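# Open narrow cabinet's top drawer, keep all others shut

## Task

Pull the top drawer of the narrow cabinet with three drawers fully open and leave it open. By the end, every other drawer in the room must be fully closed, each cabinet must remain roughly where it began, and the robot must not topple or finish leaning, or the task fails.

## Robot and tools

ROBOT. A Dexmate Vega: a three-wheeled base whose two front wheels steer, a torso that folds in a Z (thigh, shank, chest), two seven-joint arms with two-finger grippers, and a head. Cameras: head_camera (896x560), left_wrist_camera and right_wrist_camera (672x420, on the back of each hand). From above, in its start posture, the robot is 0.70 m long and 0.63 m wide (0.91 m with arms folded); its front edge is 0.35 m ahead of the base origin.

FRAMES. All positions are in metres. Base frame: origin on the floor at the spot the base turns about, 0.185 m behind the front axle; x forward, y left, z up. chest, left_hand and right_hand are printed in this frame. A hand point sits between the fingers, 0.033 m back from the closed tips; the fingers run along the hand's z axis, close along its y axis, and the camera side faces -x. Printed hand positions can be off, more so far out. The odometry frame is the base frame where the robot started. base_odometry counts wheel rotation only (slip looks like travel); heading in rad, left positive. turned_by_wheels and turned_by_imu give rotation in rad since the previous result, left positive; the IMU also sees skids and bumps. base_tilt gives forward and right lean in degrees, with a fixed bias of up to about 2.

move. One action per call, plus optional "cameras" (list of head_camera, left_wrist_camera, right_wrist_camera or "all"; [] for none; omitted means all only when no action is given). An empty call just reports state and images. An action is "base" and/or "joints" (optionally with "speeds" and "min_time_s"), or "target" alone (optionally with "min_time_s"). Parts start together.
- base: an object with exactly one key, each a relative offset from where the base last measured itself: translate_m (metres, forward +, -2 to 2), strafe_m (metres, left +, -2 to 2; heading may drift about 0.02 rad), rotate_rad (radians, counter-clockwise from above +, -3.2 to 3.2). Front wheels first swivel, up to 1.1 s.
- joints: an object of joint names, each an absolute angle in radians. Torso: torso_hip_rad 0 to 1.57, torso_knee_rad 0 to 3.141, torso_waist_rad -1.57 to 1.57 (+ tips chest back); forward chest lean = knee - hip - waist; torso joints in one action arrive together. Arms: shoulder pitch -3.041 to 3.041 (left + lowers the arm, right - lowers it); left_shoulder_yaw_rad -0.423 to 1.523, right_shoulder_yaw_rad -1.523 to 0.423; upper arm roll and forearm roll -3.041 to 3.041; elbow -3.041 to 0.214 (0 straight, negative bends up); wrist pitch -1.366 to 1.366 (left + tips hand down, right - does); left_wrist_yaw_rad -1.348 to 1.087, right_wrist_yaw_rad -1.087 to 1.348 (+ turns the hand left); gripper 0 to 0.785 per finger, 0 closed. Head: head_pan_rad -2.792 to 2.792 (+ left), head_tilt_rad -1.483 to 1.483, head_camera_tilt_rad -1.483 to 1.378 (+ down). Pan safely only with head_tilt_rad at or below 0 and camera tilt within -1.1 to 0.9.
- target: an absolute hand pose in the base frame: side ("left"/"right"), x, y, z (m, -3 to 3), pitch_deg (-30 to 95; 0 level, 90 fingers pointing down), heading_deg (0 fingers forward, + counter-clockwise), optional roll_deg (default 0), headings and rolls -360 to 360; line_only true forbids the arc fallback. It is checked against the robot's own body only, not furniture, and the robot must be still. Straight paths up to 45 cm are used when possible; otherwise an arc that can swing the elbow and flip the hand.
- speeds: per-action top speeds: translate_m 0.04 to 0.5 m/s (default 0.3), strafe_m 0.04 to 0.3, rotate_rad 0.1 to 0.6 (defaults at the top). min_time_s 0.1 to 8 s sets a floor on arm and head motion durations.

Postures (hip, knee, waist): stand 0.469, 1.617, 1.048 (start); stand_high 0.78, 1.57, 0.44; lean_20 0.52, 1.05, 0.18; lean_45 0.52, 1.05, -0.26; low_lean_45 0, 0, -0.79 (fold the arms first). Folded arm, in key order shoulder pitch, shoulder yaw, upper arm roll, elbow, forearm roll, wrist pitch, wrist yaw: left 1, 0.5, -0.6, -2.5, 0, -0.9, 0; right -1, -0.5, 0.6, -2.5, 0, 0.9, 0.

RESULTS. The "move" line reads done or the worst status. Statuses: done; off_target (resting away, may still push); contact_stop (arm pressed hard ~0.6 s; the whole arm or torso group halts and forgets targets); contact_stop_at_<key> (halted with that joint); time_out; not_followed ("joint command not followed" or "pose unreachable": a built-in collision check withheld it); limit_stop_at_motor_heat; unfinished. Hand status: reached (within 10 mm and 2 degrees), short with the remaining error (resend the same target after "short (part of ...)"), or refused with a reason. on_its_own lists uncommanded behaviour. Joint torques and motor temperatures are listed per arm; MOTOR HOT appears at 65 °C and the arm shuts down at 80 °C. A refused call cancels the rest of that reply's move, wait and finished_scene calls; an invalid one (unknown key) does not.

wait: seconds 0 to 10, optional cameras; the robot keeps its last commands. zoom_image: camera and region [x0, y0, x1, y1] in pixels of that camera's newest image, at most 504 by 504. finished_scene: scene (the current scene number); irreversible, and the drawers must stay correct without the robot.

CAUTIONS. The base does not halt at furniture; a turned_by_imu over 0.03 rad after a straight or sideways drive suggests contact, and a time_out means something held it. Push doors or drawers with the base no faster than default, and keep default speed or less when leaning forward with an arm out. Don't slam drawers or shove cabinets. Keep the arms from striking or squeezing each other, grippers included. Avoid torque faults (wrist and forearm limit 23.5 N m, elbow and upper arm roll 75.2, shoulders 141) and back an arm off after any stop. Nothing prevents tipping; a fall is final.

Each tool is called after ">>>" by a JSON object that holds its "op" and its "data", one argument or row to a line.

## Session

>>> {"op": "move", "data": {

}}

Scene clock: 0.00 s.
Joint torques (N m): no reading
Motor temperatures (°C): left_arm=[31 31 31 26 40 35 41] | right_arm=[30 27 33 31 36 36 33]
base_odometry: x=+0.000 y=+0.000 heading=+0.000
turned_by_wheels: +0.000
turned_by_imu: +0.000
base_tilt: forward=+0.0 right=+0.8
base_status: not commanded
joint_positions: torso_hip_rad=+0.469 torso_knee_rad=+1.617 torso_waist_rad=+1.048 left_shoulder_pitch_rad=+2.217 left_shoulder_yaw_rad=-0.014 left_upper_arm_roll_rad=-0.004 left_elbow_rad=-1.080 left_forearm_roll_rad=+0.010 left_wrist_pitch_rad=-0.495 left_wrist_yaw_rad=-0.006 left_gripper_rad=+0.005 right_shoulder_pitch_rad=-2.194 right_shoulder_yaw_rad=-0.002 right_upper_arm_roll_rad=+0.006 right_elbow_rad=-1.112 right_forearm_roll_rad=+0.018 right_wrist_pitch_rad=+0.493 right_wrist_yaw_rad=-0.008 right_gripper_rad=+0.005 head_pan_rad=+0.000 head_tilt_rad=+0.000 head_camera_tilt_rad=+0.000
joint_status: not commanded
chest: x=-0.0111 y=+0.0000 z=+1.4155 quat_wxyz=(+0.999, +0.000, +0.050, +0.000) (m; base frame)
left_hand: x=+0.1501 y=+0.2220 z=+0.6144 quat_wxyz=(+0.402, -0.001, +0.915, -0.004) pitch_deg=+42.6 heading_deg=-0.5 roll_deg=-0.7 back=up (m; base frame)
right_hand: x=+0.1852 y=-0.2398 z=+0.6293 quat_wxyz=(+0.427, +0.011, +0.904, -0.007) pitch_deg=+39.4 heading_deg=-1.6 roll_deg=-0.3 back=up (m; base frame)
pictures: head_camera, left_wrist_camera, right_wrist_camera

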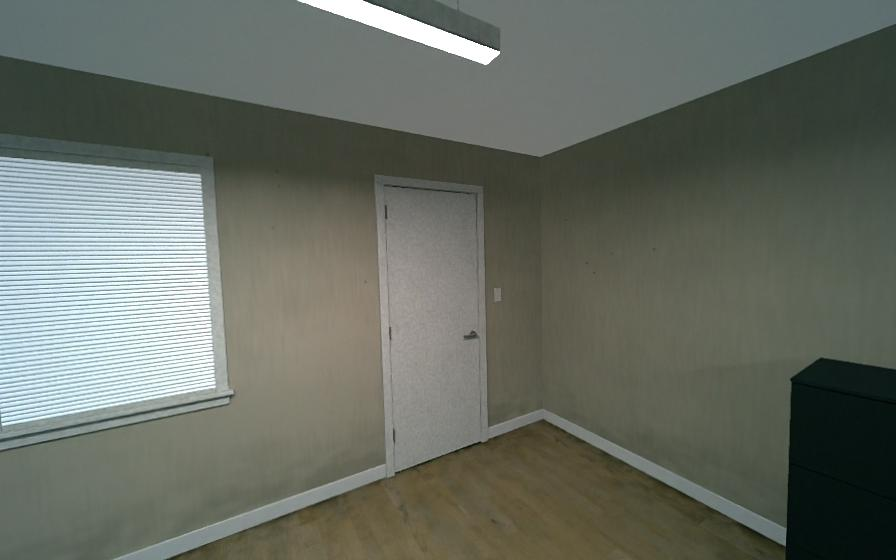

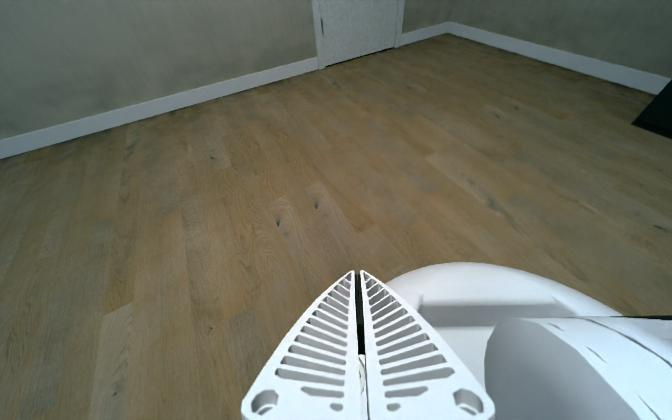

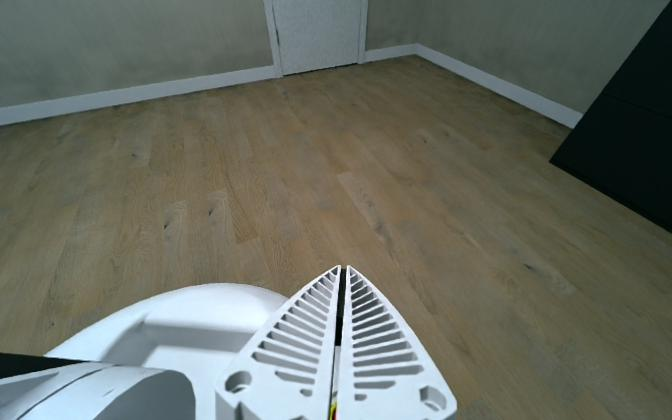

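>>> {"op": "move", "data": {
  "joints": {"head_pan_rad": -1.2, "head_camera_tilt_rad": 0.3},
  "cameras": ["head_camera"]
}}

>>> {"op": "move", "data": {
  "joints": {"head_pan_rad": -2.5, "head_camera_tilt_rad": 0.3},
  "cameras": ["head_camera"]
}}

>>> {"op": "move", "data": {
  "joints": {"head_pan_rad": 1.3, "head_camera_tilt_rad": 0.3},
  "cameras": ["head_camera"]
}}

>>> {"op": "move", "data": {
  "joints": {"head_pan_rad": 2.5, "head_camera_tilt_rad": 0.3},
  "cameras": ["head_camera"]
}}

Scene clock: 1.77 s.
Joint torques (N m): left_arm=[5.67 0.5 -0.98 -1.8 0.26 -0.61 -0.01] | right_arm=[-4.76 -0.95 0.96 -3.01 0.16 2.54 -0.02]
move: done
base_odometry: x=+0.000 y=+0.000 heading=+0.000
turned_by_wheels: +0.000
turned_by_imu: +0.000
base_tilt: forward=+0.0 right=+0.8
base_status: not commanded
joint_positions: torso_hip_rad=+0.469 torso_knee_rad=+1.617 torso_waist_rad=+1.048 left_shoulder_pitch_rad=+2.217 left_shoulder_yaw_rad=-0.014 left_upper_arm_roll_rad=-0.004 left_elbow_rad=-1.080 left_forearm_roll_rad=+0.010 left_wrist_pitch_rad=-0.495 left_wrist_yaw_rad=-0.006 left_gripper_rad=+0.005 right_shoulder_pitch_rad=-2.194 right_shoulder_yaw_rad=-0.002 right_upper_arm_roll_rad=+0.006 right_elbow_rad=-1.112 right_forearm_roll_rad=+0.018 right_wrist_pitch_rad=+0.493 right_wrist_yaw_rad=-0.008 right_gripper_rad=+0.005 head_pan_rad=-1.200 head_tilt_rad=+0.000 head_camera_tilt_rad=+0.300
joint_status: all done
chest: x=-0.0111 y=+0.0000 z=+1.4155 quat_wxyz=(+0.999, +0.000, +0.050, +0.000) (m; base frame)
left_hand: x=+0.1501 y=+0.2220 z=+0.6144 quat_wxyz=(+0.402, -0.001, +0.915, -0.004) pitch_deg=+42.6 heading_deg=-0.5 roll_deg=-0.7 back=up (m; base frame)
right_hand: x=+0.1852 y=-0.2398 z=+0.6293 quat_wxyz=(+0.427, +0.011, +0.904, -0.007) pitch_deg=+39.4 heading_deg=-1.6 roll_deg=-0.3 back=up (m; base frame)
pictures: head_camera

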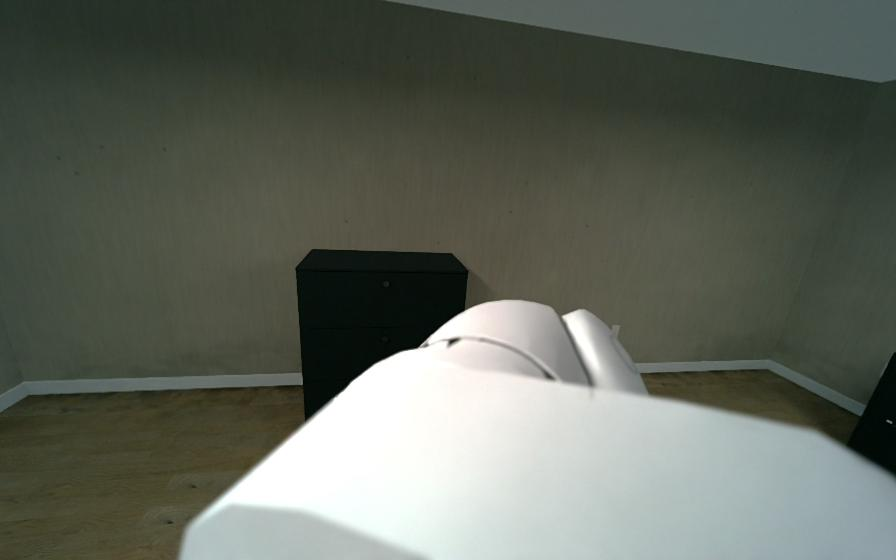

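Scene clock: 3.30 s.
Joint torques (N m): left_arm=[5.23 -0.53 -1.15 -2.71 -0.07 -1.46 0.01] | right_arm=[-3.77 -1.54 0.42 -3.25 -0.02 2.1 0]
move: done
base_odometry: x=+0.000 y=+0.000 heading=+0.000
turned_by_wheels: +0.000
turned_by_imu: +0.000
base_tilt: forward=+0.0 right=+0.7
base_status: not commanded
joint_positions: torso_hip_rad=+0.469 torso_knee_rad=+1.617 torso_waist_rad=+1.048 left_shoulder_pitch_rad=+2.217 left_shoulder_yaw_rad=-0.014 left_upper_arm_roll_rad=-0.004 left_elbow_rad=-1.080 left_forearm_roll_rad=+0.010 left_wrist_pitch_rad=-0.495 left_wrist_yaw_rad=-0.006 left_gripper_rad=+0.005 right_shoulder_pitch_rad=-2.194 right_shoulder_yaw_rad=-0.002 right_upper_arm_roll_rad=+0.006 right_elbow_rad=-1.112 right_forearm_roll_rad=+0.018 right_wrist_pitch_rad=+0.493 right_wrist_yaw_rad=-0.008 right_gripper_rad=+0.005 head_pan_rad=-2.500 head_tilt_rad=+0.000 head_camera_tilt_rad=+0.300
joint_status: all done
chest: x=-0.0111 y=+0.0000 z=+1.4155 quat_wxyz=(+0.999, +0.000, +0.050, +0.000) (m; base frame)
left_hand: x=+0.1501 y=+0.2220 z=+0.6144 quat_wxyz=(+0.402, -0.001, +0.915, -0.004) pitch_deg=+42.6 heading_deg=-0.5 roll_deg=-0.7 back=up (m; base frame)
right_hand: x=+0.1852 y=-0.2398 z=+0.6293 quat_wxyz=(+0.427, +0.011, +0.904, -0.007) pitch_deg=+39.4 heading_deg=-1.6 roll_deg=-0.3 back=up (m; base frame)
pictures: head_camera

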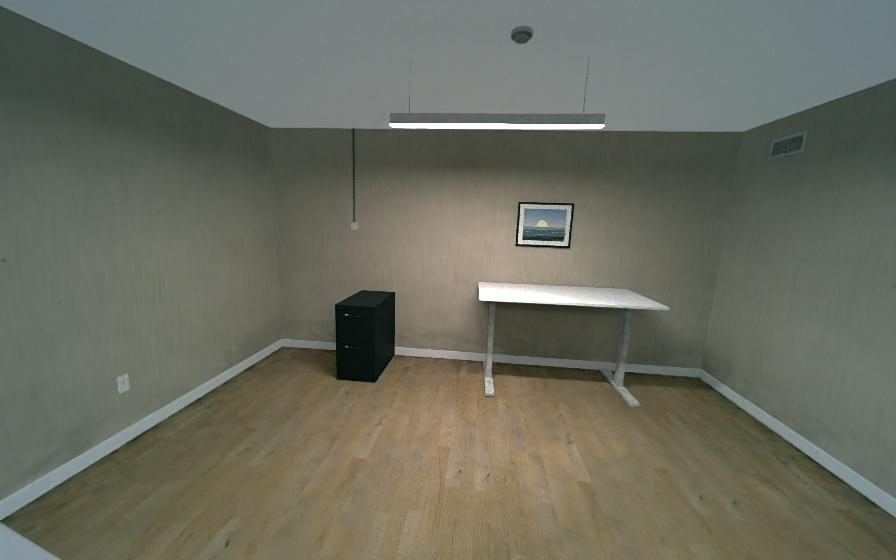

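Scene clock: 6.50 s.
Joint torques (N m): left_arm=[6.11 -0.22 -1.02 -1.52 -0.1 -1.82 0.04] | right_arm=[-5.21 -1.32 0.84 -2.04 0.07 1.93 -0.02]
move: done
base_odometry: x=+0.000 y=+0.000 heading=+0.000
turned_by_wheels: +0.000
turned_by_imu: +0.000
base_tilt: forward=+0.0 right=+0.8
base_status: not commanded
joint_positions: torso_hip_rad=+0.469 torso_knee_rad=+1.617 torso_waist_rad=+1.048 left_shoulder_pitch_rad=+2.217 left_shoulder_yaw_rad=-0.014 left_upper_arm_roll_rad=-0.004 left_elbow_rad=-1.080 left_forearm_roll_rad=+0.010 left_wrist_pitch_rad=-0.495 left_wrist_yaw_rad=-0.006 left_gripper_rad=+0.005 right_shoulder_pitch_rad=-2.194 right_shoulder_yaw_rad=-0.002 right_upper_arm_roll_rad=+0.006 right_elbow_rad=-1.112 right_forearm_roll_rad=+0.018 right_wrist_pitch_rad=+0.493 right_wrist_yaw_rad=-0.008 right_gripper_rad=+0.005 head_pan_rad=+1.300 head_tilt_rad=+0.000 head_camera_tilt_rad=+0.300
joint_status: all done
chest: x=-0.0111 y=+0.0000 z=+1.4155 quat_wxyz=(+0.999, +0.000, +0.050, +0.000) (m; base frame)
left_hand: x=+0.1501 y=+0.2220 z=+0.6144 quat_wxyz=(+0.402, -0.001, +0.915, -0.004) pitch_deg=+42.6 heading_deg=-0.5 roll_deg=-0.7 back=up (m; base frame)
right_hand: x=+0.1852 y=-0.2398 z=+0.6293 quat_wxyz=(+0.427, +0.011, +0.904, -0.007) pitch_deg=+39.4 heading_deg=-1.6 roll_deg=-0.3 back=up (m; base frame)
pictures: head_camera

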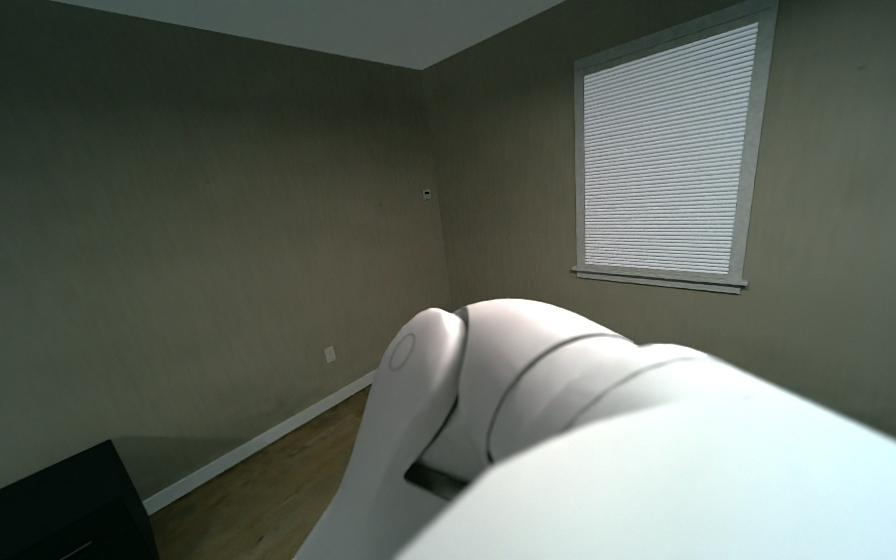

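Scene clock: 7.97 s.
Joint torques (N m): left_arm=[5.85 0.19 -1.29 -2.32 -0.1 -1.55 -0.2] | right_arm=[-3.85 -0.53 0.47 -2.05 0.24 2.25 0.04]
move: done
base_odometry: x=+0.000 y=+0.000 heading=+0.000
turned_by_wheels: +0.000
turned_by_imu: +0.000
base_tilt: forward=+0.0 right=+0.7
base_status: not commanded
joint_positions: torso_hip_rad=+0.469 torso_knee_rad=+1.617 torso_waist_rad=+1.048 left_shoulder_pitch_rad=+2.217 left_shoulder_yaw_rad=-0.014 left_upper_arm_roll_rad=-0.004 left_elbow_rad=-1.080 left_forearm_roll_rad=+0.010 left_wrist_pitch_rad=-0.495 left_wrist_yaw_rad=-0.006 left_gripper_rad=+0.005 right_shoulder_pitch_rad=-2.194 right_shoulder_yaw_rad=-0.002 right_upper_arm_roll_rad=+0.006 right_elbow_rad=-1.112 right_forearm_roll_rad=+0.018 right_wrist_pitch_rad=+0.493 right_wrist_yaw_rad=-0.008 right_gripper_rad=+0.005 head_pan_rad=+2.500 head_tilt_rad=+0.000 head_camera_tilt_rad=+0.300
joint_status: all done
chest: x=-0.0111 y=+0.0000 z=+1.4155 quat_wxyz=(+0.999, +0.000, +0.050, +0.000) (m; base frame)
left_hand: x=+0.1501 y=+0.2220 z=+0.6144 quat_wxyz=(+0.402, -0.001, +0.915, -0.004) pitch_deg=+42.6 heading_deg=-0.5 roll_deg=-0.7 back=up (m; base frame)
right_hand: x=+0.1852 y=-0.2398 z=+0.6293 quat_wxyz=(+0.427, +0.011, +0.904, -0.007) pitch_deg=+39.4 heading_deg=-1.6 roll_deg=-0.3 back=up (m; base frame)
pictures: head_camera

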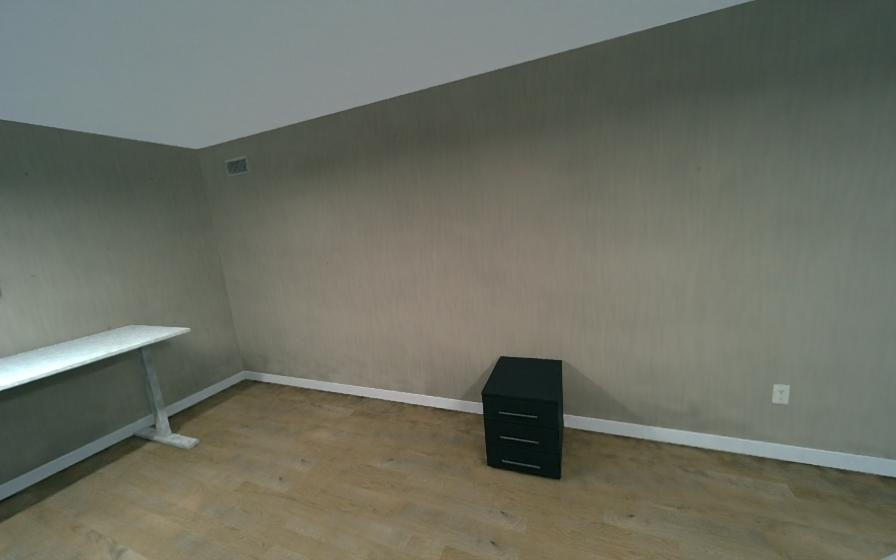

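>>> {"op": "zoom_image", "data": {
  "camera": "head_camera",
  "region": [440, 330, 620, 500]
}}

>>> {"op": "move", "data": {
  "joints": {"head_pan_rad": -2.3, "head_camera_tilt_rad": 0.3},
  "cameras": ["head_camera"]
}}

>>> {"op": "zoom_image", "data": {
  "camera": "head_camera",
  "region": [220, 240, 420, 420]
}}

>>> {"op": "move", "data": {
  "joints": {"head_pan_rad": -0.8, "head_camera_tilt_rad": 0.4},
  "cameras": ["head_camera"]
}}

Scaled by 2.800 from the camera's 896x560 image, which has a finer 960x600 frame.

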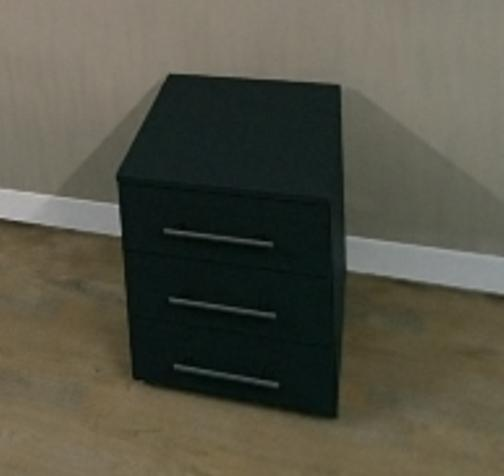

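Scene clock: 12.23 s.
Joint torques (N m): left_arm=[5.67 -1.36 -0.83 -1.48 0.04 -1.82 0.05] | right_arm=[-4.69 -3.13 0.12 -1.54 0.09 2.29 -0.1]
move: done
base_odometry: x=+0.000 y=+0.000 heading=+0.000
turned_by_wheels: +0.000
turned_by_imu: +0.000
base_tilt: forward=+0.0 right=+0.8
base_status: not commanded
joint_positions: torso_hip_rad=+0.469 torso_knee_rad=+1.617 torso_waist_rad=+1.048 left_shoulder_pitch_rad=+2.217 left_shoulder_yaw_rad=-0.014 left_upper_arm_roll_rad=-0.004 left_elbow_rad=-1.080 left_forearm_roll_rad=+0.010 left_wrist_pitch_rad=-0.495 left_wrist_yaw_rad=-0.006 left_gripper_rad=+0.005 right_shoulder_pitch_rad=-2.194 right_shoulder_yaw_rad=-0.002 right_upper_arm_roll_rad=+0.006 right_elbow_rad=-1.112 right_forearm_roll_rad=+0.018 right_wrist_pitch_rad=+0.493 right_wrist_yaw_rad=-0.008 right_gripper_rad=+0.005 head_pan_rad=-2.300 head_tilt_rad=+0.000 head_camera_tilt_rad=+0.300
joint_status: all done
chest: x=-0.0111 y=+0.0000 z=+1.4155 quat_wxyz=(+0.999, +0.000, +0.050, +0.000) (m; base frame)
left_hand: x=+0.1501 y=+0.2220 z=+0.6144 quat_wxyz=(+0.402, -0.001, +0.915, -0.004) pitch_deg=+42.6 heading_deg=-0.5 roll_deg=-0.7 back=up (m; base frame)
right_hand: x=+0.1852 y=-0.2398 z=+0.6293 quat_wxyz=(+0.427, +0.011, +0.904, -0.007) pitch_deg=+39.4 heading_deg=-1.6 roll_deg=-0.3 back=up (m; base frame)
pictures: head_camera

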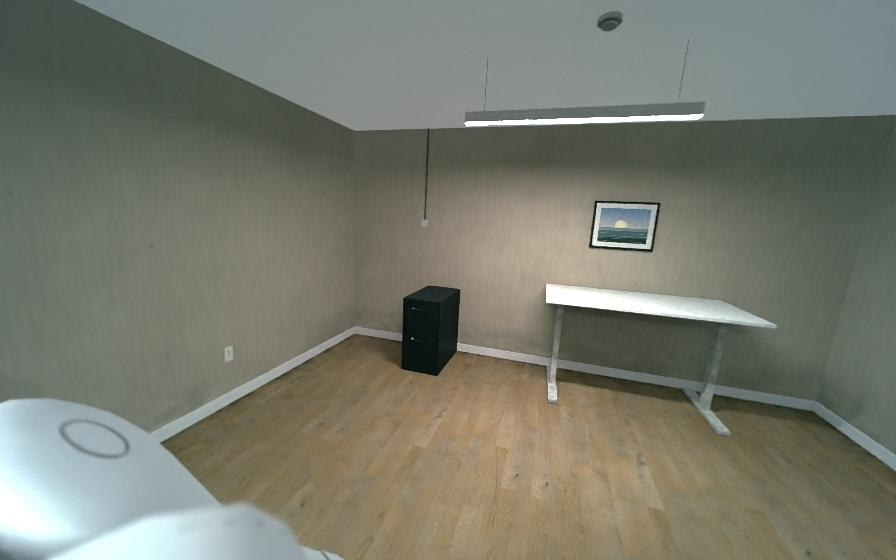

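Scaled by 2.520 from the camera's 896x560 image, which has a finer 960x600 frame.

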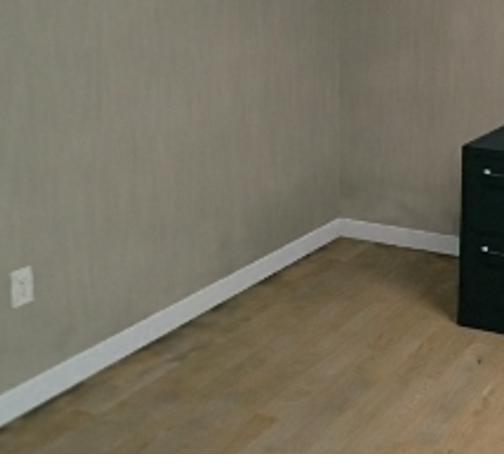

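Scene clock: 13.90 s.
Joint torques (N m): left_arm=[5.59 -0.41 -0.76 -2.84 0.22 -1.7 0.01] | right_arm=[-5.36 -0.06 0.35 -2.65 0.12 1.96 -0.12]
move: done
base_odometry: x=+0.000 y=+0.000 heading=+0.000
turned_by_wheels: +0.000
turned_by_imu: +0.000
base_tilt: forward=+0.1 right=+0.8
base_status: not commanded
joint_positions: torso_hip_rad=+0.469 torso_knee_rad=+1.617 torso_waist_rad=+1.048 left_shoulder_pitch_rad=+2.217 left_shoulder_yaw_rad=-0.014 left_upper_arm_roll_rad=-0.004 left_elbow_rad=-1.080 left_forearm_roll_rad=+0.010 left_wrist_pitch_rad=-0.495 left_wrist_yaw_rad=-0.006 left_gripper_rad=+0.005 right_shoulder_pitch_rad=-2.194 right_shoulder_yaw_rad=-0.002 right_upper_arm_roll_rad=+0.006 right_elbow_rad=-1.112 right_forearm_roll_rad=+0.018 right_wrist_pitch_rad=+0.493 right_wrist_yaw_rad=-0.008 right_gripper_rad=+0.005 head_pan_rad=-0.800 head_tilt_rad=+0.000 head_camera_tilt_rad=+0.400
joint_status: all done
chest: x=-0.0111 y=+0.0000 z=+1.4155 quat_wxyz=(+0.999, +0.000, +0.050, +0.000) (m; base frame)
left_hand: x=+0.1501 y=+0.2220 z=+0.6144 quat_wxyz=(+0.402, -0.001, +0.915, -0.004) pitch_deg=+42.6 heading_deg=-0.5 roll_deg=-0.7 back=up (m; base frame)
right_hand: x=+0.1852 y=-0.2398 z=+0.6293 quat_wxyz=(+0.427, +0.011, +0.904, -0.007) pitch_deg=+39.4 heading_deg=-1.6 roll_deg=-0.3 back=up (m; base frame)
pictures: head_camera

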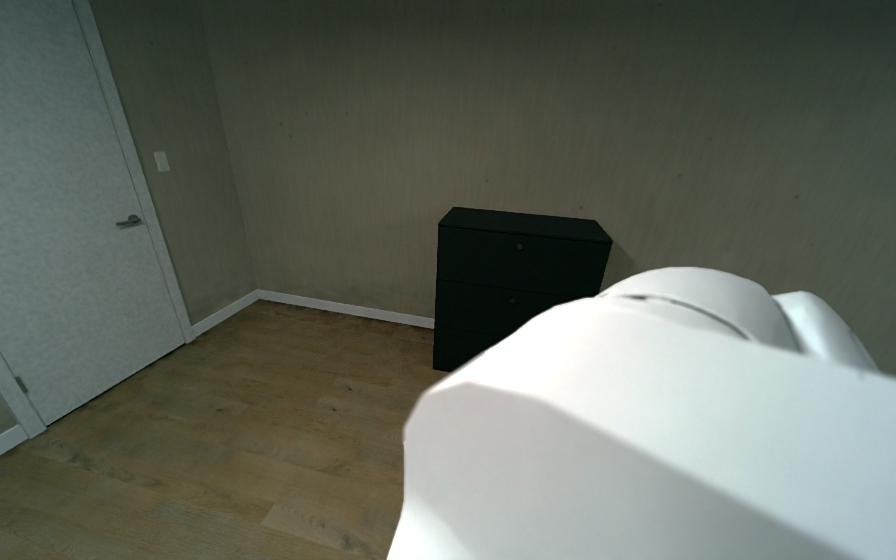

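>>> {"op": "move", "data": {
  "base": {"rotate_rad": 2.25},
  "joints": {"head_pan_rad": 0, "head_camera_tilt_rad": 0.5},
  "cameras": ["head_camera"]
}}

>>> {"op": "zoom_image", "data": {
  "camera": "head_camera",
  "region": [300, 150, 600, 450]
}}

Scene clock: 19.60 s.
Joint torques (N m): left_arm=[6.36 -0.43 -0.38 -2.01 -0.02 -2.12 -0.1] | right_arm=[-5.28 -0.92 0.23 -2.38 0.1 2.03 0.09]
move: done
base_odometry: x=+0.003 y=-0.001 heading=+2.257
turned_by_wheels: +2.257
turned_by_imu: +2.245
base_tilt: forward=+0.0 right=+0.8
base_status: done
joint_positions: torso_hip_rad=+0.469 torso_knee_rad=+1.617 torso_waist_rad=+1.048 left_shoulder_pitch_rad=+2.217 left_shoulder_yaw_rad=-0.014 left_upper_arm_roll_rad=-0.004 left_elbow_rad=-1.080 left_forearm_roll_rad=+0.010 left_wrist_pitch_rad=-0.495 left_wrist_yaw_rad=-0.006 left_gripper_rad=+0.005 right_shoulder_pitch_rad=-2.194 right_shoulder_yaw_rad=-0.002 right_upper_arm_roll_rad=+0.006 right_elbow_rad=-1.112 right_forearm_roll_rad=+0.018 right_wrist_pitch_rad=+0.493 right_wrist_yaw_rad=-0.008 right_gripper_rad=+0.005 head_pan_rad=+0.000 head_tilt_rad=+0.000 head_camera_tilt_rad=+0.500
joint_status: all done
chest: x=-0.0111 y=+0.0000 z=+1.4155 quat_wxyz=(+0.999, +0.000, +0.050, +0.000) (m; base frame)
left_hand: x=+0.1501 y=+0.2220 z=+0.6144 quat_wxyz=(+0.402, -0.001, +0.915, -0.004) pitch_deg=+42.6 heading_deg=-0.5 roll_deg=-0.7 back=up (m; base frame)
right_hand: x=+0.1852 y=-0.2398 z=+0.6293 quat_wxyz=(+0.427, +0.011, +0.904, -0.007) pitch_deg=+39.4 heading_deg=-1.6 roll_deg=-0.3 back=up (m; base frame)
pictures: head_camera

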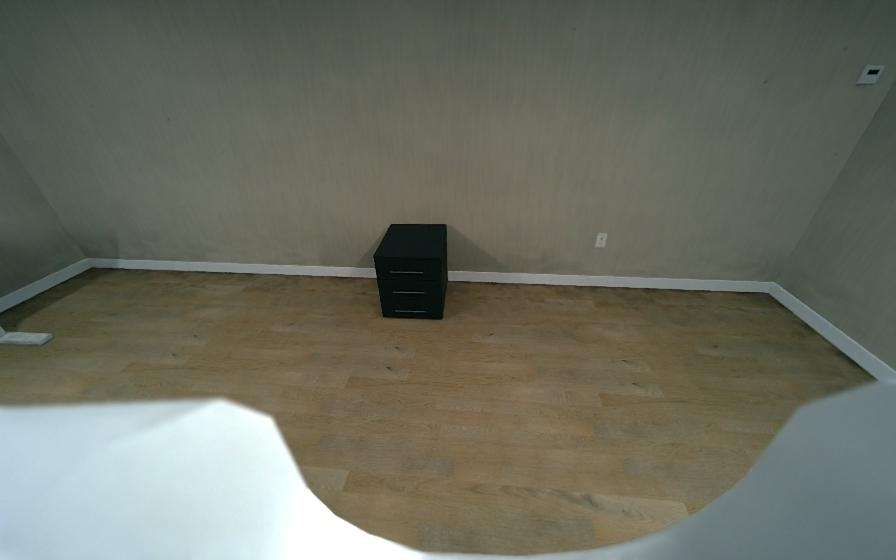

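Scaled by 1.680 from the camera's 896x560 image, which has a finer 960x600 frame.

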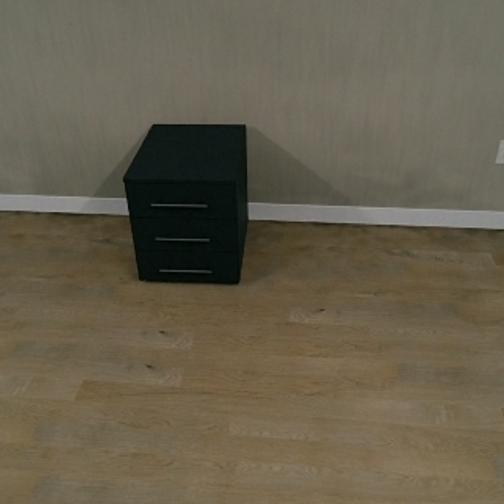

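>>> {"op": "move", "data": {
  "base": {"rotate_rad": -0.055}
}}

>>> {"op": "move", "data": {
  "base": {"strafe_m": 0.15}
}}

>>> {"op": "move", "data": {
  "base": {"translate_m": 0.7},
  "joints": {"torso_hip_rad": 0.1, "torso_knee_rad": 0.8, "torso_waist_rad": 0.4, "head_camera_tilt_rad": 0.6},
  "cameras": ["head_camera"]
}}

>>> {"op": "zoom_image", "data": {
  "camera": "head_camera",
  "region": [250, 150, 550, 450]
}}

Scene clock: 22.00 s.
Joint torques (N m): left_arm=[5.52 0.16 -0.82 -1.01 -0.1 -1.54 -0.05] | right_arm=[-4.61 -1.35 0.32 -1.97 0.15 2.12 0.01]
move: done
base_odometry: x=+0.003 y=-0.001 heading=+2.202
turned_by_wheels: -0.055
turned_by_imu: -0.055
base_tilt: forward=+0.0 right=+0.8
base_status: done
joint_positions: torso_hip_rad=+0.469 torso_knee_rad=+1.617 torso_waist_rad=+1.048 left_shoulder_pitch_rad=+2.217 left_shoulder_yaw_rad=-0.014 left_upper_arm_roll_rad=-0.004 left_elbow_rad=-1.080 left_forearm_roll_rad=+0.010 left_wrist_pitch_rad=-0.495 left_wrist_yaw_rad=-0.006 left_gripper_rad=+0.005 right_shoulder_pitch_rad=-2.194 right_shoulder_yaw_rad=-0.002 right_upper_arm_roll_rad=+0.006 right_elbow_rad=-1.112 right_forearm_roll_rad=+0.018 right_wrist_pitch_rad=+0.493 right_wrist_yaw_rad=-0.008 right_gripper_rad=+0.005 head_pan_rad=+0.000 head_tilt_rad=+0.000 head_camera_tilt_rad=+0.500
joint_status: not commanded
chest: x=-0.0111 y=+0.0000 z=+1.4155 quat_wxyz=(+0.999, +0.000, +0.050, +0.000) (m; base frame)
left_hand: x=+0.1501 y=+0.2220 z=+0.6144 quat_wxyz=(+0.402, -0.001, +0.915, -0.004) pitch_deg=+42.6 heading_deg=-0.5 roll_deg=-0.7 back=up (m; base frame)
right_hand: x=+0.1852 y=-0.2398 z=+0.6293 quat_wxyz=(+0.427, +0.011, +0.904, -0.007) pitch_deg=+39.4 heading_deg=-1.6 roll_deg=-0.3 back=up (m; base frame)
pictures: none

Scene clock: 25.07 s.
Joint torques (N m): left_arm=[7.34 -1.27 -1.26 -2.95 0.08 -1.09 -0.1] | right_arm=[-5.2 -1.11 0.19 -1.45 0.14 2.18 -0.23]
move: done
base_odometry: x=-0.118 y=-0.089 heading=+2.205
turned_by_wheels: +0.004
turned_by_imu: +0.002
base_tilt: forward=+0.0 right=+0.7
base_status: done
joint_positions: torso_hip_rad=+0.469 torso_knee_rad=+1.617 torso_waist_rad=+1.048 left_shoulder_pitch_rad=+2.217 left_shoulder_yaw_rad=-0.014 left_upper_arm_roll_rad=-0.004 left_elbow_rad=-1.080 left_forearm_roll_rad=+0.010 left_wrist_pitch_rad=-0.495 left_wrist_yaw_rad=-0.006 left_gripper_rad=+0.005 right_shoulder_pitch_rad=-2.194 right_shoulder_yaw_rad=-0.002 right_upper_arm_roll_rad=+0.006 right_elbow_rad=-1.112 right_forearm_roll_rad=+0.018 right_wrist_pitch_rad=+0.493 right_wrist_yaw_rad=-0.008 right_gripper_rad=+0.005 head_pan_rad=+0.000 head_tilt_rad=+0.000 head_camera_tilt_rad=+0.500
joint_status: not commanded
chest: x=-0.0111 y=+0.0000 z=+1.4155 quat_wxyz=(+0.999, +0.000, +0.050, +0.000) (m; base frame)
left_hand: x=+0.1501 y=+0.2220 z=+0.6144 quat_wxyz=(+0.402, -0.001, +0.915, -0.004) pitch_deg=+42.6 heading_deg=-0.5 roll_deg=-0.7 back=up (m; base frame)
right_hand: x=+0.1852 y=-0.2398 z=+0.6293 quat_wxyz=(+0.427, +0.011, +0.904, -0.007) pitch_deg=+39.4 heading_deg=-1.6 roll_deg=-0.3 back=up (m; base frame)
pictures: none

Scene clock: 29.43 s.
Joint torques (N m): left_arm=[9.77 -0.09 -0.25 0.52 0.1 -1.47 -0.37] | right_arm=[-10.25 -1 0.33 -0.78 0.09 1.41 0.18]
move: done
base_odometry: x=-0.533 y=+0.474 heading=+2.205
turned_by_wheels: -0.001
turned_by_imu: -0.002
base_tilt: forward=+0.0 right=+0.8
base_status: done
joint_positions: torso_hip_rad=+0.100 torso_knee_rad=+0.800 torso_waist_rad=+0.400 left_shoulder_pitch_rad=+2.217 left_shoulder_yaw_rad=-0.014 left_upper_arm_roll_rad=-0.004 left_elbow_rad=-1.080 left_forearm_roll_rad=+0.010 left_wrist_pitch_rad=-0.495 left_wrist_yaw_rad=-0.006 left_gripper_rad=+0.005 right_shoulder_pitch_rad=-2.194 right_shoulder_yaw_rad=-0.002 right_upper_arm_roll_rad=+0.006 right_elbow_rad=-1.112 right_forearm_roll_rad=+0.018 right_wrist_pitch_rad=+0.493 right_wrist_yaw_rad=-0.008 right_gripper_rad=+0.005 head_pan_rad=+0.000 head_tilt_rad=+0.000 head_camera_tilt_rad=+0.600
joint_status: all done
chest: x=-0.0226 y=+0.0000 z=+1.2040 quat_wxyz=(+0.989, +0.000, +0.149, +0.000) (m; base frame)
left_hand: x=-0.0236 y=+0.2220 z=+0.3868 quat_wxyz=(+0.309, -0.002, +0.951, -0.004) pitch_deg=+54.0 heading_deg=-0.6 roll_deg=-0.8 back=up (m; base frame)
right_hand: x=+0.0138 y=-0.2398 z=+0.3946 quat_wxyz=(+0.335, +0.010, +0.942, -0.008) pitch_deg=+50.9 heading_deg=-2.0 roll_deg=-0.8 back=up (m; base frame)
pictures: head_camera

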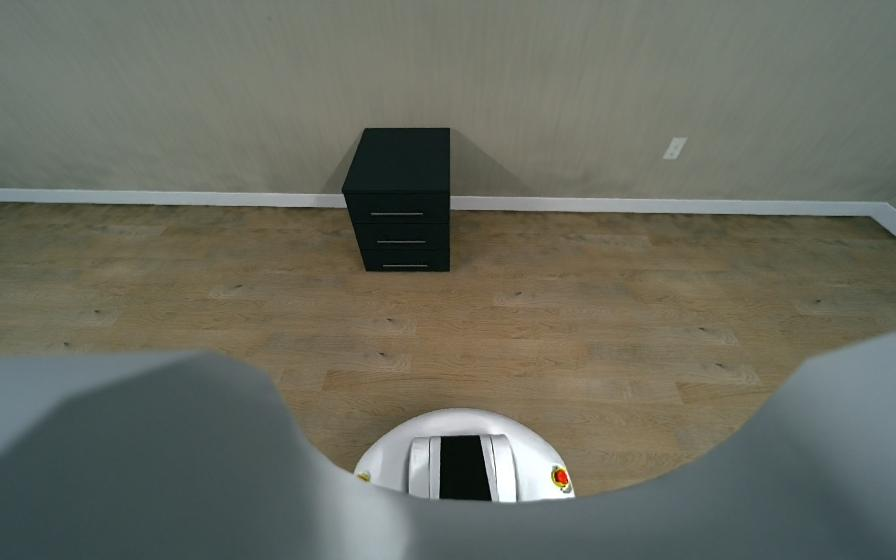

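Scaled by 1.680 from the camera's 896x560 image, which has a finer 960x600 frame.

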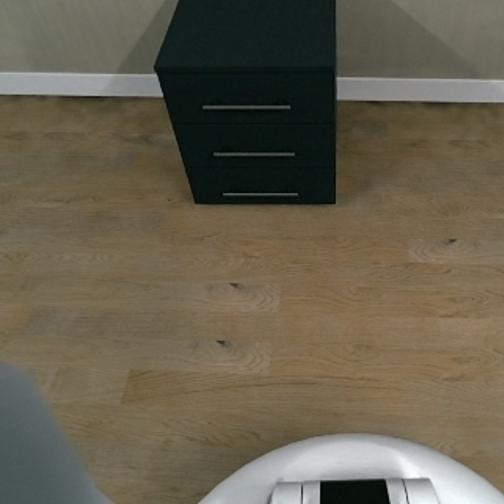

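>>> {"op": "move", "data": {
  "target": {"side": "left", "x": 0.65, "y": 0.25, "z": 0.6, "pitch_deg": 10, "heading_deg": 0, "roll_deg": 90},
  "cameras": ["all"]
}}

Scene clock: 30.93 s.
Joint torques (N m): left_arm=[10.48 -1.06 -0.44 -1.34 -0.2 -1.76 0.01] | right_arm=[-9.37 -0.87 0.15 -0.31 -0.04 1.43 0.02]
move: refused
base_odometry: x=-0.533 y=+0.474 heading=+2.205
turned_by_wheels: +0.000
turned_by_imu: +0.000
base_tilt: forward=+0.0 right=+0.8
base_status: not commanded
joint_positions: torso_hip_rad=+0.100 torso_knee_rad=+0.800 torso_waist_rad=+0.400 left_shoulder_pitch_rad=+2.217 left_shoulder_yaw_rad=-0.014 left_upper_arm_roll_rad=-0.004 left_elbow_rad=-1.080 left_forearm_roll_rad=+0.010 left_wrist_pitch_rad=-0.495 left_wrist_yaw_rad=-0.006 left_gripper_rad=+0.005 right_shoulder_pitch_rad=-2.194 right_shoulder_yaw_rad=-0.002 right_upper_arm_roll_rad=+0.006 right_elbow_rad=-1.112 right_forearm_roll_rad=+0.018 right_wrist_pitch_rad=+0.493 right_wrist_yaw_rad=-0.008 right_gripper_rad=+0.005 head_pan_rad=+0.000 head_tilt_rad=+0.000 head_camera_tilt_rad=+0.600
joint_status: not commanded
chest: x=-0.0226 y=+0.0000 z=+1.2040 quat_wxyz=(+0.989, +0.000, +0.149, +0.000) (m; base frame)
left_hand: x=-0.0236 y=+0.2220 z=+0.3868 quat_wxyz=(+0.309, -0.002, +0.951, -0.004) pitch_deg=+54.0 heading_deg=-0.6 roll_deg=-0.8 back=up (m; base frame)
left_hand_status: refused: the arm stands too near the robot already: the left finger into the base, as the model's coarse spheres have them (needs 2.0 cm clear). Nothing moved. Move it clear with "joints".
right_hand: x=+0.0138 y=-0.2398 z=+0.3946 quat_wxyz=(+0.335, +0.010, +0.942, -0.008) pitch_deg=+50.9 heading_deg=-2.0 roll_deg=-0.8 back=up (m; base frame)
pictures: head_camera, left_wrist_camera, right_wrist_camera

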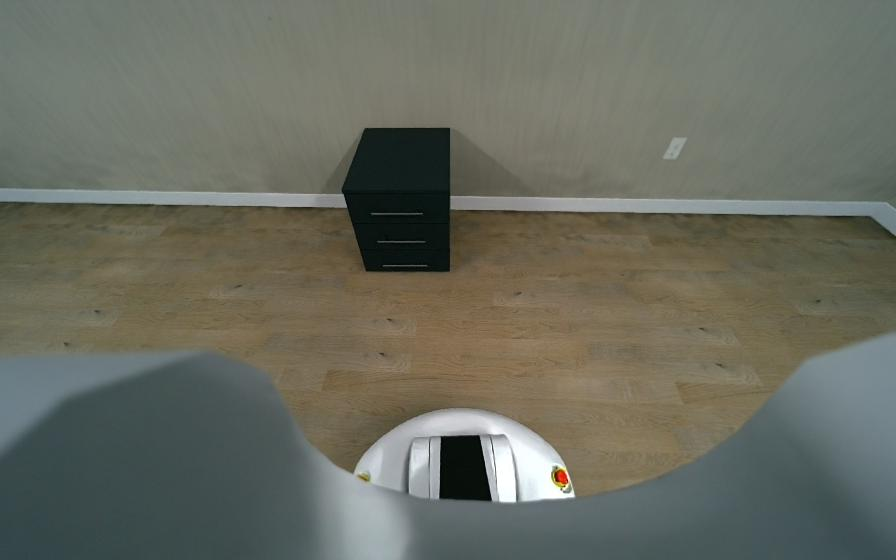

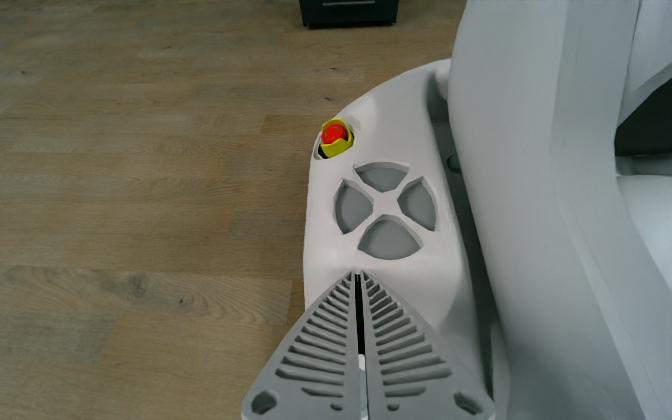

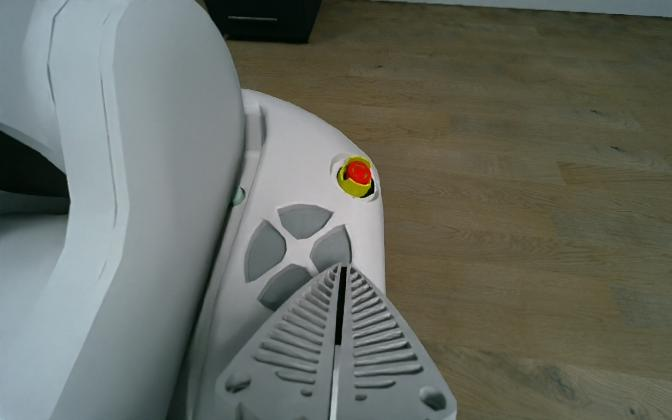

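>>> {"op": "move", "data": {
  "joints": {"left_shoulder_pitch_rad": 1.7, "left_elbow_rad": -1.7, "left_wrist_pitch_rad": 0, "right_elbow_rad": -2.0, "left_forearm_roll_rad": 1.5, "left_gripper_rad": 0.4}
}}

>>> {"op": "move", "data": {
  "target": {"side": "left", "x": 0.65, "y": 0.25, "z": 0.6, "pitch_deg": 10, "heading_deg": 0, "roll_deg": 90},
  "cameras": ["all"]
}}

Scene clock: 37.37 s.
Joint torques (N m): left_arm=[-11.42 -3.68 2.95 -7.59 -0.01 -0.57 0.48] | right_arm=[-2.77 -1.68 0.64 -6.97 0.03 2.02 0.07]
move: done
base_odometry: x=-0.533 y=+0.474 heading=+2.205
turned_by_wheels: +0.000
turned_by_imu: +0.000
base_tilt: forward=+0.1 right=+0.8
base_status: not commanded
joint_positions: torso_hip_rad=+0.100 torso_knee_rad=+0.800 torso_waist_rad=+0.400 left_shoulder_pitch_rad=+1.702 left_shoulder_yaw_rad=-0.014 left_upper_arm_roll_rad=-0.004 left_elbow_rad=-1.698 left_forearm_roll_rad=+1.496 left_wrist_pitch_rad=-0.002 left_wrist_yaw_rad=-0.006 left_gripper_rad=+0.400 right_shoulder_pitch_rad=-2.194 right_shoulder_yaw_rad=-0.002 right_upper_arm_roll_rad=+0.006 right_elbow_rad=-2.000 right_forearm_roll_rad=+0.018 right_wrist_pitch_rad=+0.493 right_wrist_yaw_rad=-0.008 right_gripper_rad=+0.005 head_pan_rad=+0.000 head_tilt_rad=+0.000 head_camera_tilt_rad=+0.600
joint_status: all done
chest: x=-0.0225 y=+0.0000 z=+1.2040 quat_wxyz=(+0.989, +0.000, +0.149, +0.000) (m; base frame)
left_hand: x=+0.5099 y=+0.2284 z=+0.6548 quat_wxyz=(+0.434, +0.544, +0.597, +0.399) pitch_deg=+17.7 heading_deg=+0.2 roll_deg=+85.0 (m; base frame)
right_hand: x=+0.3615 y=-0.2382 z=+0.7990 quat_wxyz=(+0.707, +0.010, +0.707, -0.003) pitch_deg=+0.0 heading_deg=-1.1 roll_deg=+0.6 back=up (m; base frame)
pictures: none

Scene clock: 42.73 s.
Joint torques (N m): left_arm=[-23.77 3.17 1.36 -4.45 -0.05 -0.47 1.4] | right_arm=[-3.41 -3.32 0.44 -6.6 0.04 1.77 -0.21]
move: done
base_odometry: x=-0.533 y=+0.474 heading=+2.205
turned_by_wheels: +0.000
turned_by_imu: +0.000
base_tilt: forward=+0.1 right=+0.8
base_status: not commanded
joint_positions: torso_hip_rad=+0.100 torso_knee_rad=+0.800 torso_waist_rad=+0.400 left_shoulder_pitch_rad=+0.983 left_shoulder_yaw_rad=+0.041 left_upper_arm_roll_rad=+0.010 left_elbow_rad=-0.509 left_forearm_roll_rad=+1.541 left_wrist_pitch_rad=-0.031 left_wrist_yaw_rad=+0.599 left_gripper_rad=+0.400 right_shoulder_pitch_rad=-2.194 right_shoulder_yaw_rad=-0.002 right_upper_arm_roll_rad=+0.006 right_elbow_rad=-2.000 right_forearm_roll_rad=+0.018 right_wrist_pitch_rad=+0.493 right_wrist_yaw_rad=-0.008 right_gripper_rad=+0.005 head_pan_rad=+0.000 head_tilt_rad=+0.000 head_camera_tilt_rad=+0.600
joint_status: not commanded
chest: x=-0.0225 y=+0.0000 z=+1.2040 quat_wxyz=(+0.989, +0.000, +0.149, +0.000) (m; base frame)
left_hand: x=+0.6496 y=+0.2500 z=+0.5997 quat_wxyz=(+0.454, +0.542, +0.542, +0.454) pitch_deg=+10.0 heading_deg=+0.0 roll_deg=+90.0 (m; base frame)
left_hand_status: reached (straight line, planned for 4.1 s): 0 mm and 0.1 deg off.
right_hand: x=+0.3615 y=-0.2382 z=+0.7991 quat_wxyz=(+0.707, +0.010, +0.707, -0.003) pitch_deg=+0.0 heading_deg=-1.1 roll_deg=+0.6 back=up (m; base frame)
pictures: head_camera, left_wrist_camera, right_wrist_camera

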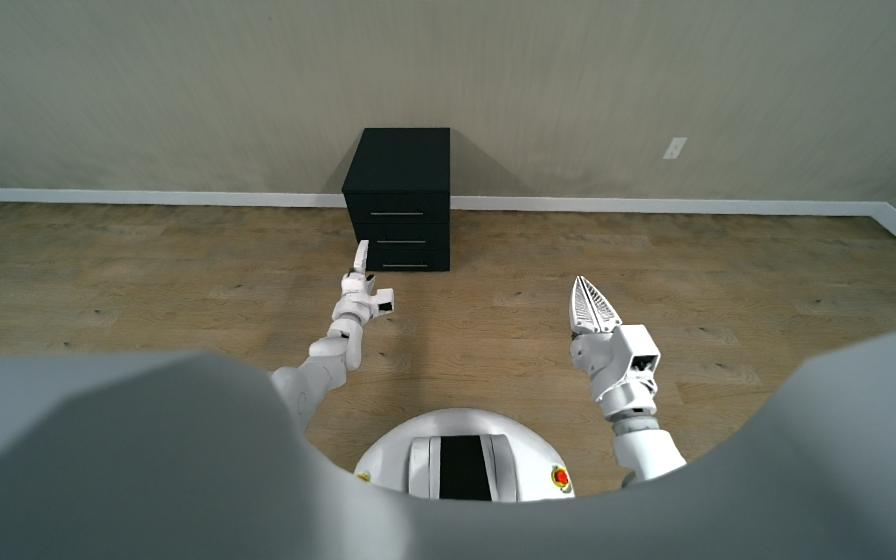

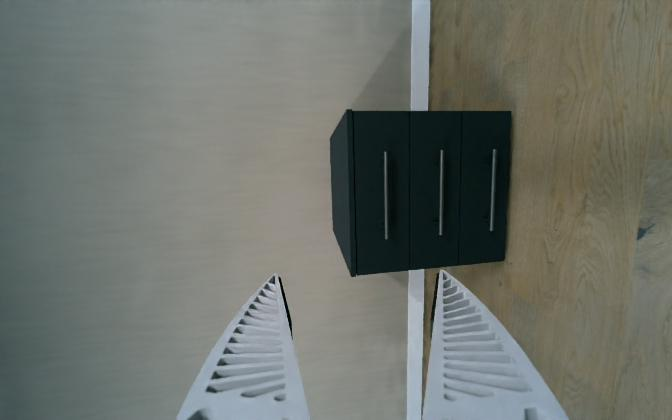

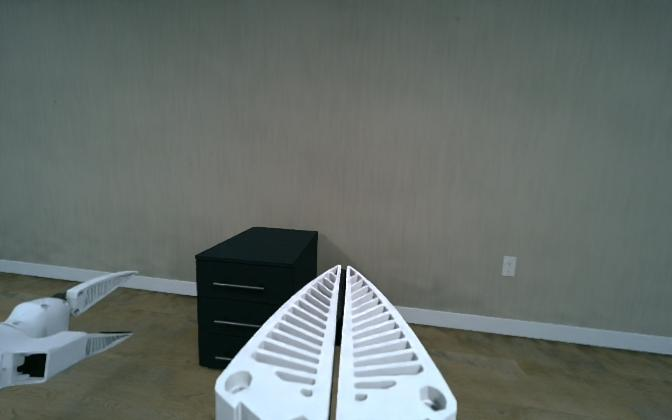

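>>> {"op": "move", "data": {
  "target": {"side": "left", "x": 0.58, "y": 0.22, "z": 0.41, "pitch_deg": 10, "heading_deg": 0, "roll_deg": 90},
  "cameras": ["left_wrist_camera", "head_camera"]
}}

>>> {"op": "zoom_image", "data": {
  "camera": "left_wrist_camera",
  "region": [240, 0, 540, 420]
}}

Scene clock: 44.57 s.
Joint torques (N m): left_arm=[-23.29 3.3 2.49 -4.68 0.12 -0.33 1.31] | right_arm=[-3.58 -1.59 0 -7 0.03 1.86 -0.17]
move: refused
base_odometry: x=-0.533 y=+0.474 heading=+2.205
turned_by_wheels: +0.000
turned_by_imu: +0.000
base_tilt: forward=+0.1 right=+0.7
base_status: not commanded
joint_positions: torso_hip_rad=+0.100 torso_knee_rad=+0.800 torso_waist_rad=+0.400 left_shoulder_pitch_rad=+0.981 left_shoulder_yaw_rad=+0.041 left_upper_arm_roll_rad=+0.010 left_elbow_rad=-0.505 left_forearm_roll_rad=+1.541 left_wrist_pitch_rad=-0.031 left_wrist_yaw_rad=+0.601 left_gripper_rad=+0.400 right_shoulder_pitch_rad=-2.194 right_shoulder_yaw_rad=-0.002 right_upper_arm_roll_rad=+0.006 right_elbow_rad=-2.000 right_forearm_roll_rad=+0.018 right_wrist_pitch_rad=+0.493 right_wrist_yaw_rad=-0.008 right_gripper_rad=+0.005 head_pan_rad=+0.000 head_tilt_rad=+0.000 head_camera_tilt_rad=+0.600
joint_status: not commanded
chest: x=-0.0225 y=+0.0000 z=+1.2040 quat_wxyz=(+0.989, +0.000, +0.149, +0.000) (m; base frame)
left_hand: x=+0.6498 y=+0.2500 z=+0.5997 quat_wxyz=(+0.454, +0.542, +0.542, +0.454) pitch_deg=+10.0 heading_deg=+0.0 roll_deg=+90.0 (m; base frame)
left_hand_status: refused: no posture of the arm gets there (out of reach): the closest leaves the hand 12.5 cm and 2 deg from the pose. Nothing moved.
right_hand: x=+0.3615 y=-0.2382 z=+0.7991 quat_wxyz=(+0.707, +0.010, +0.707, -0.003) pitch_deg=+0.0 heading_deg=-1.1 roll_deg=+0.6 back=up (m; base frame)
pictures: head_camera, left_wrist_camera

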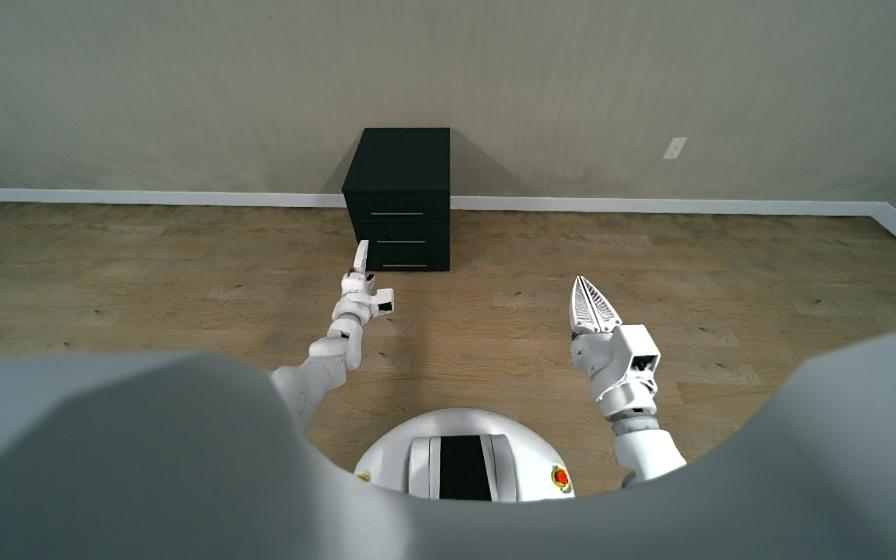

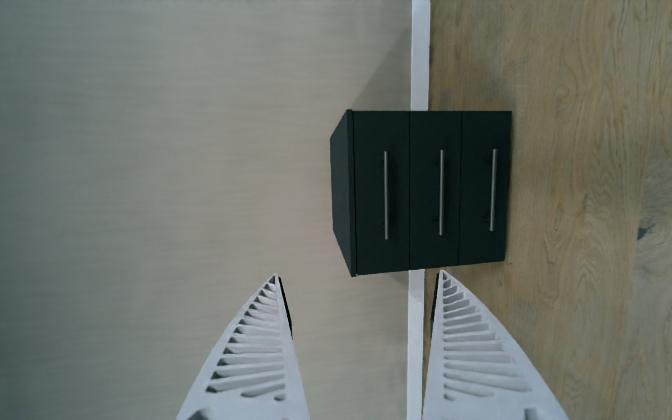

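Scaled by 1.200 from the camera's 672x420 image, which has a finer 960x600 frame.

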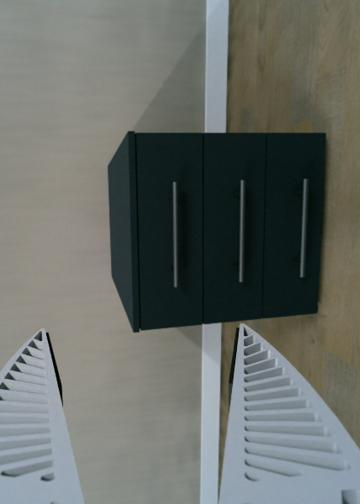

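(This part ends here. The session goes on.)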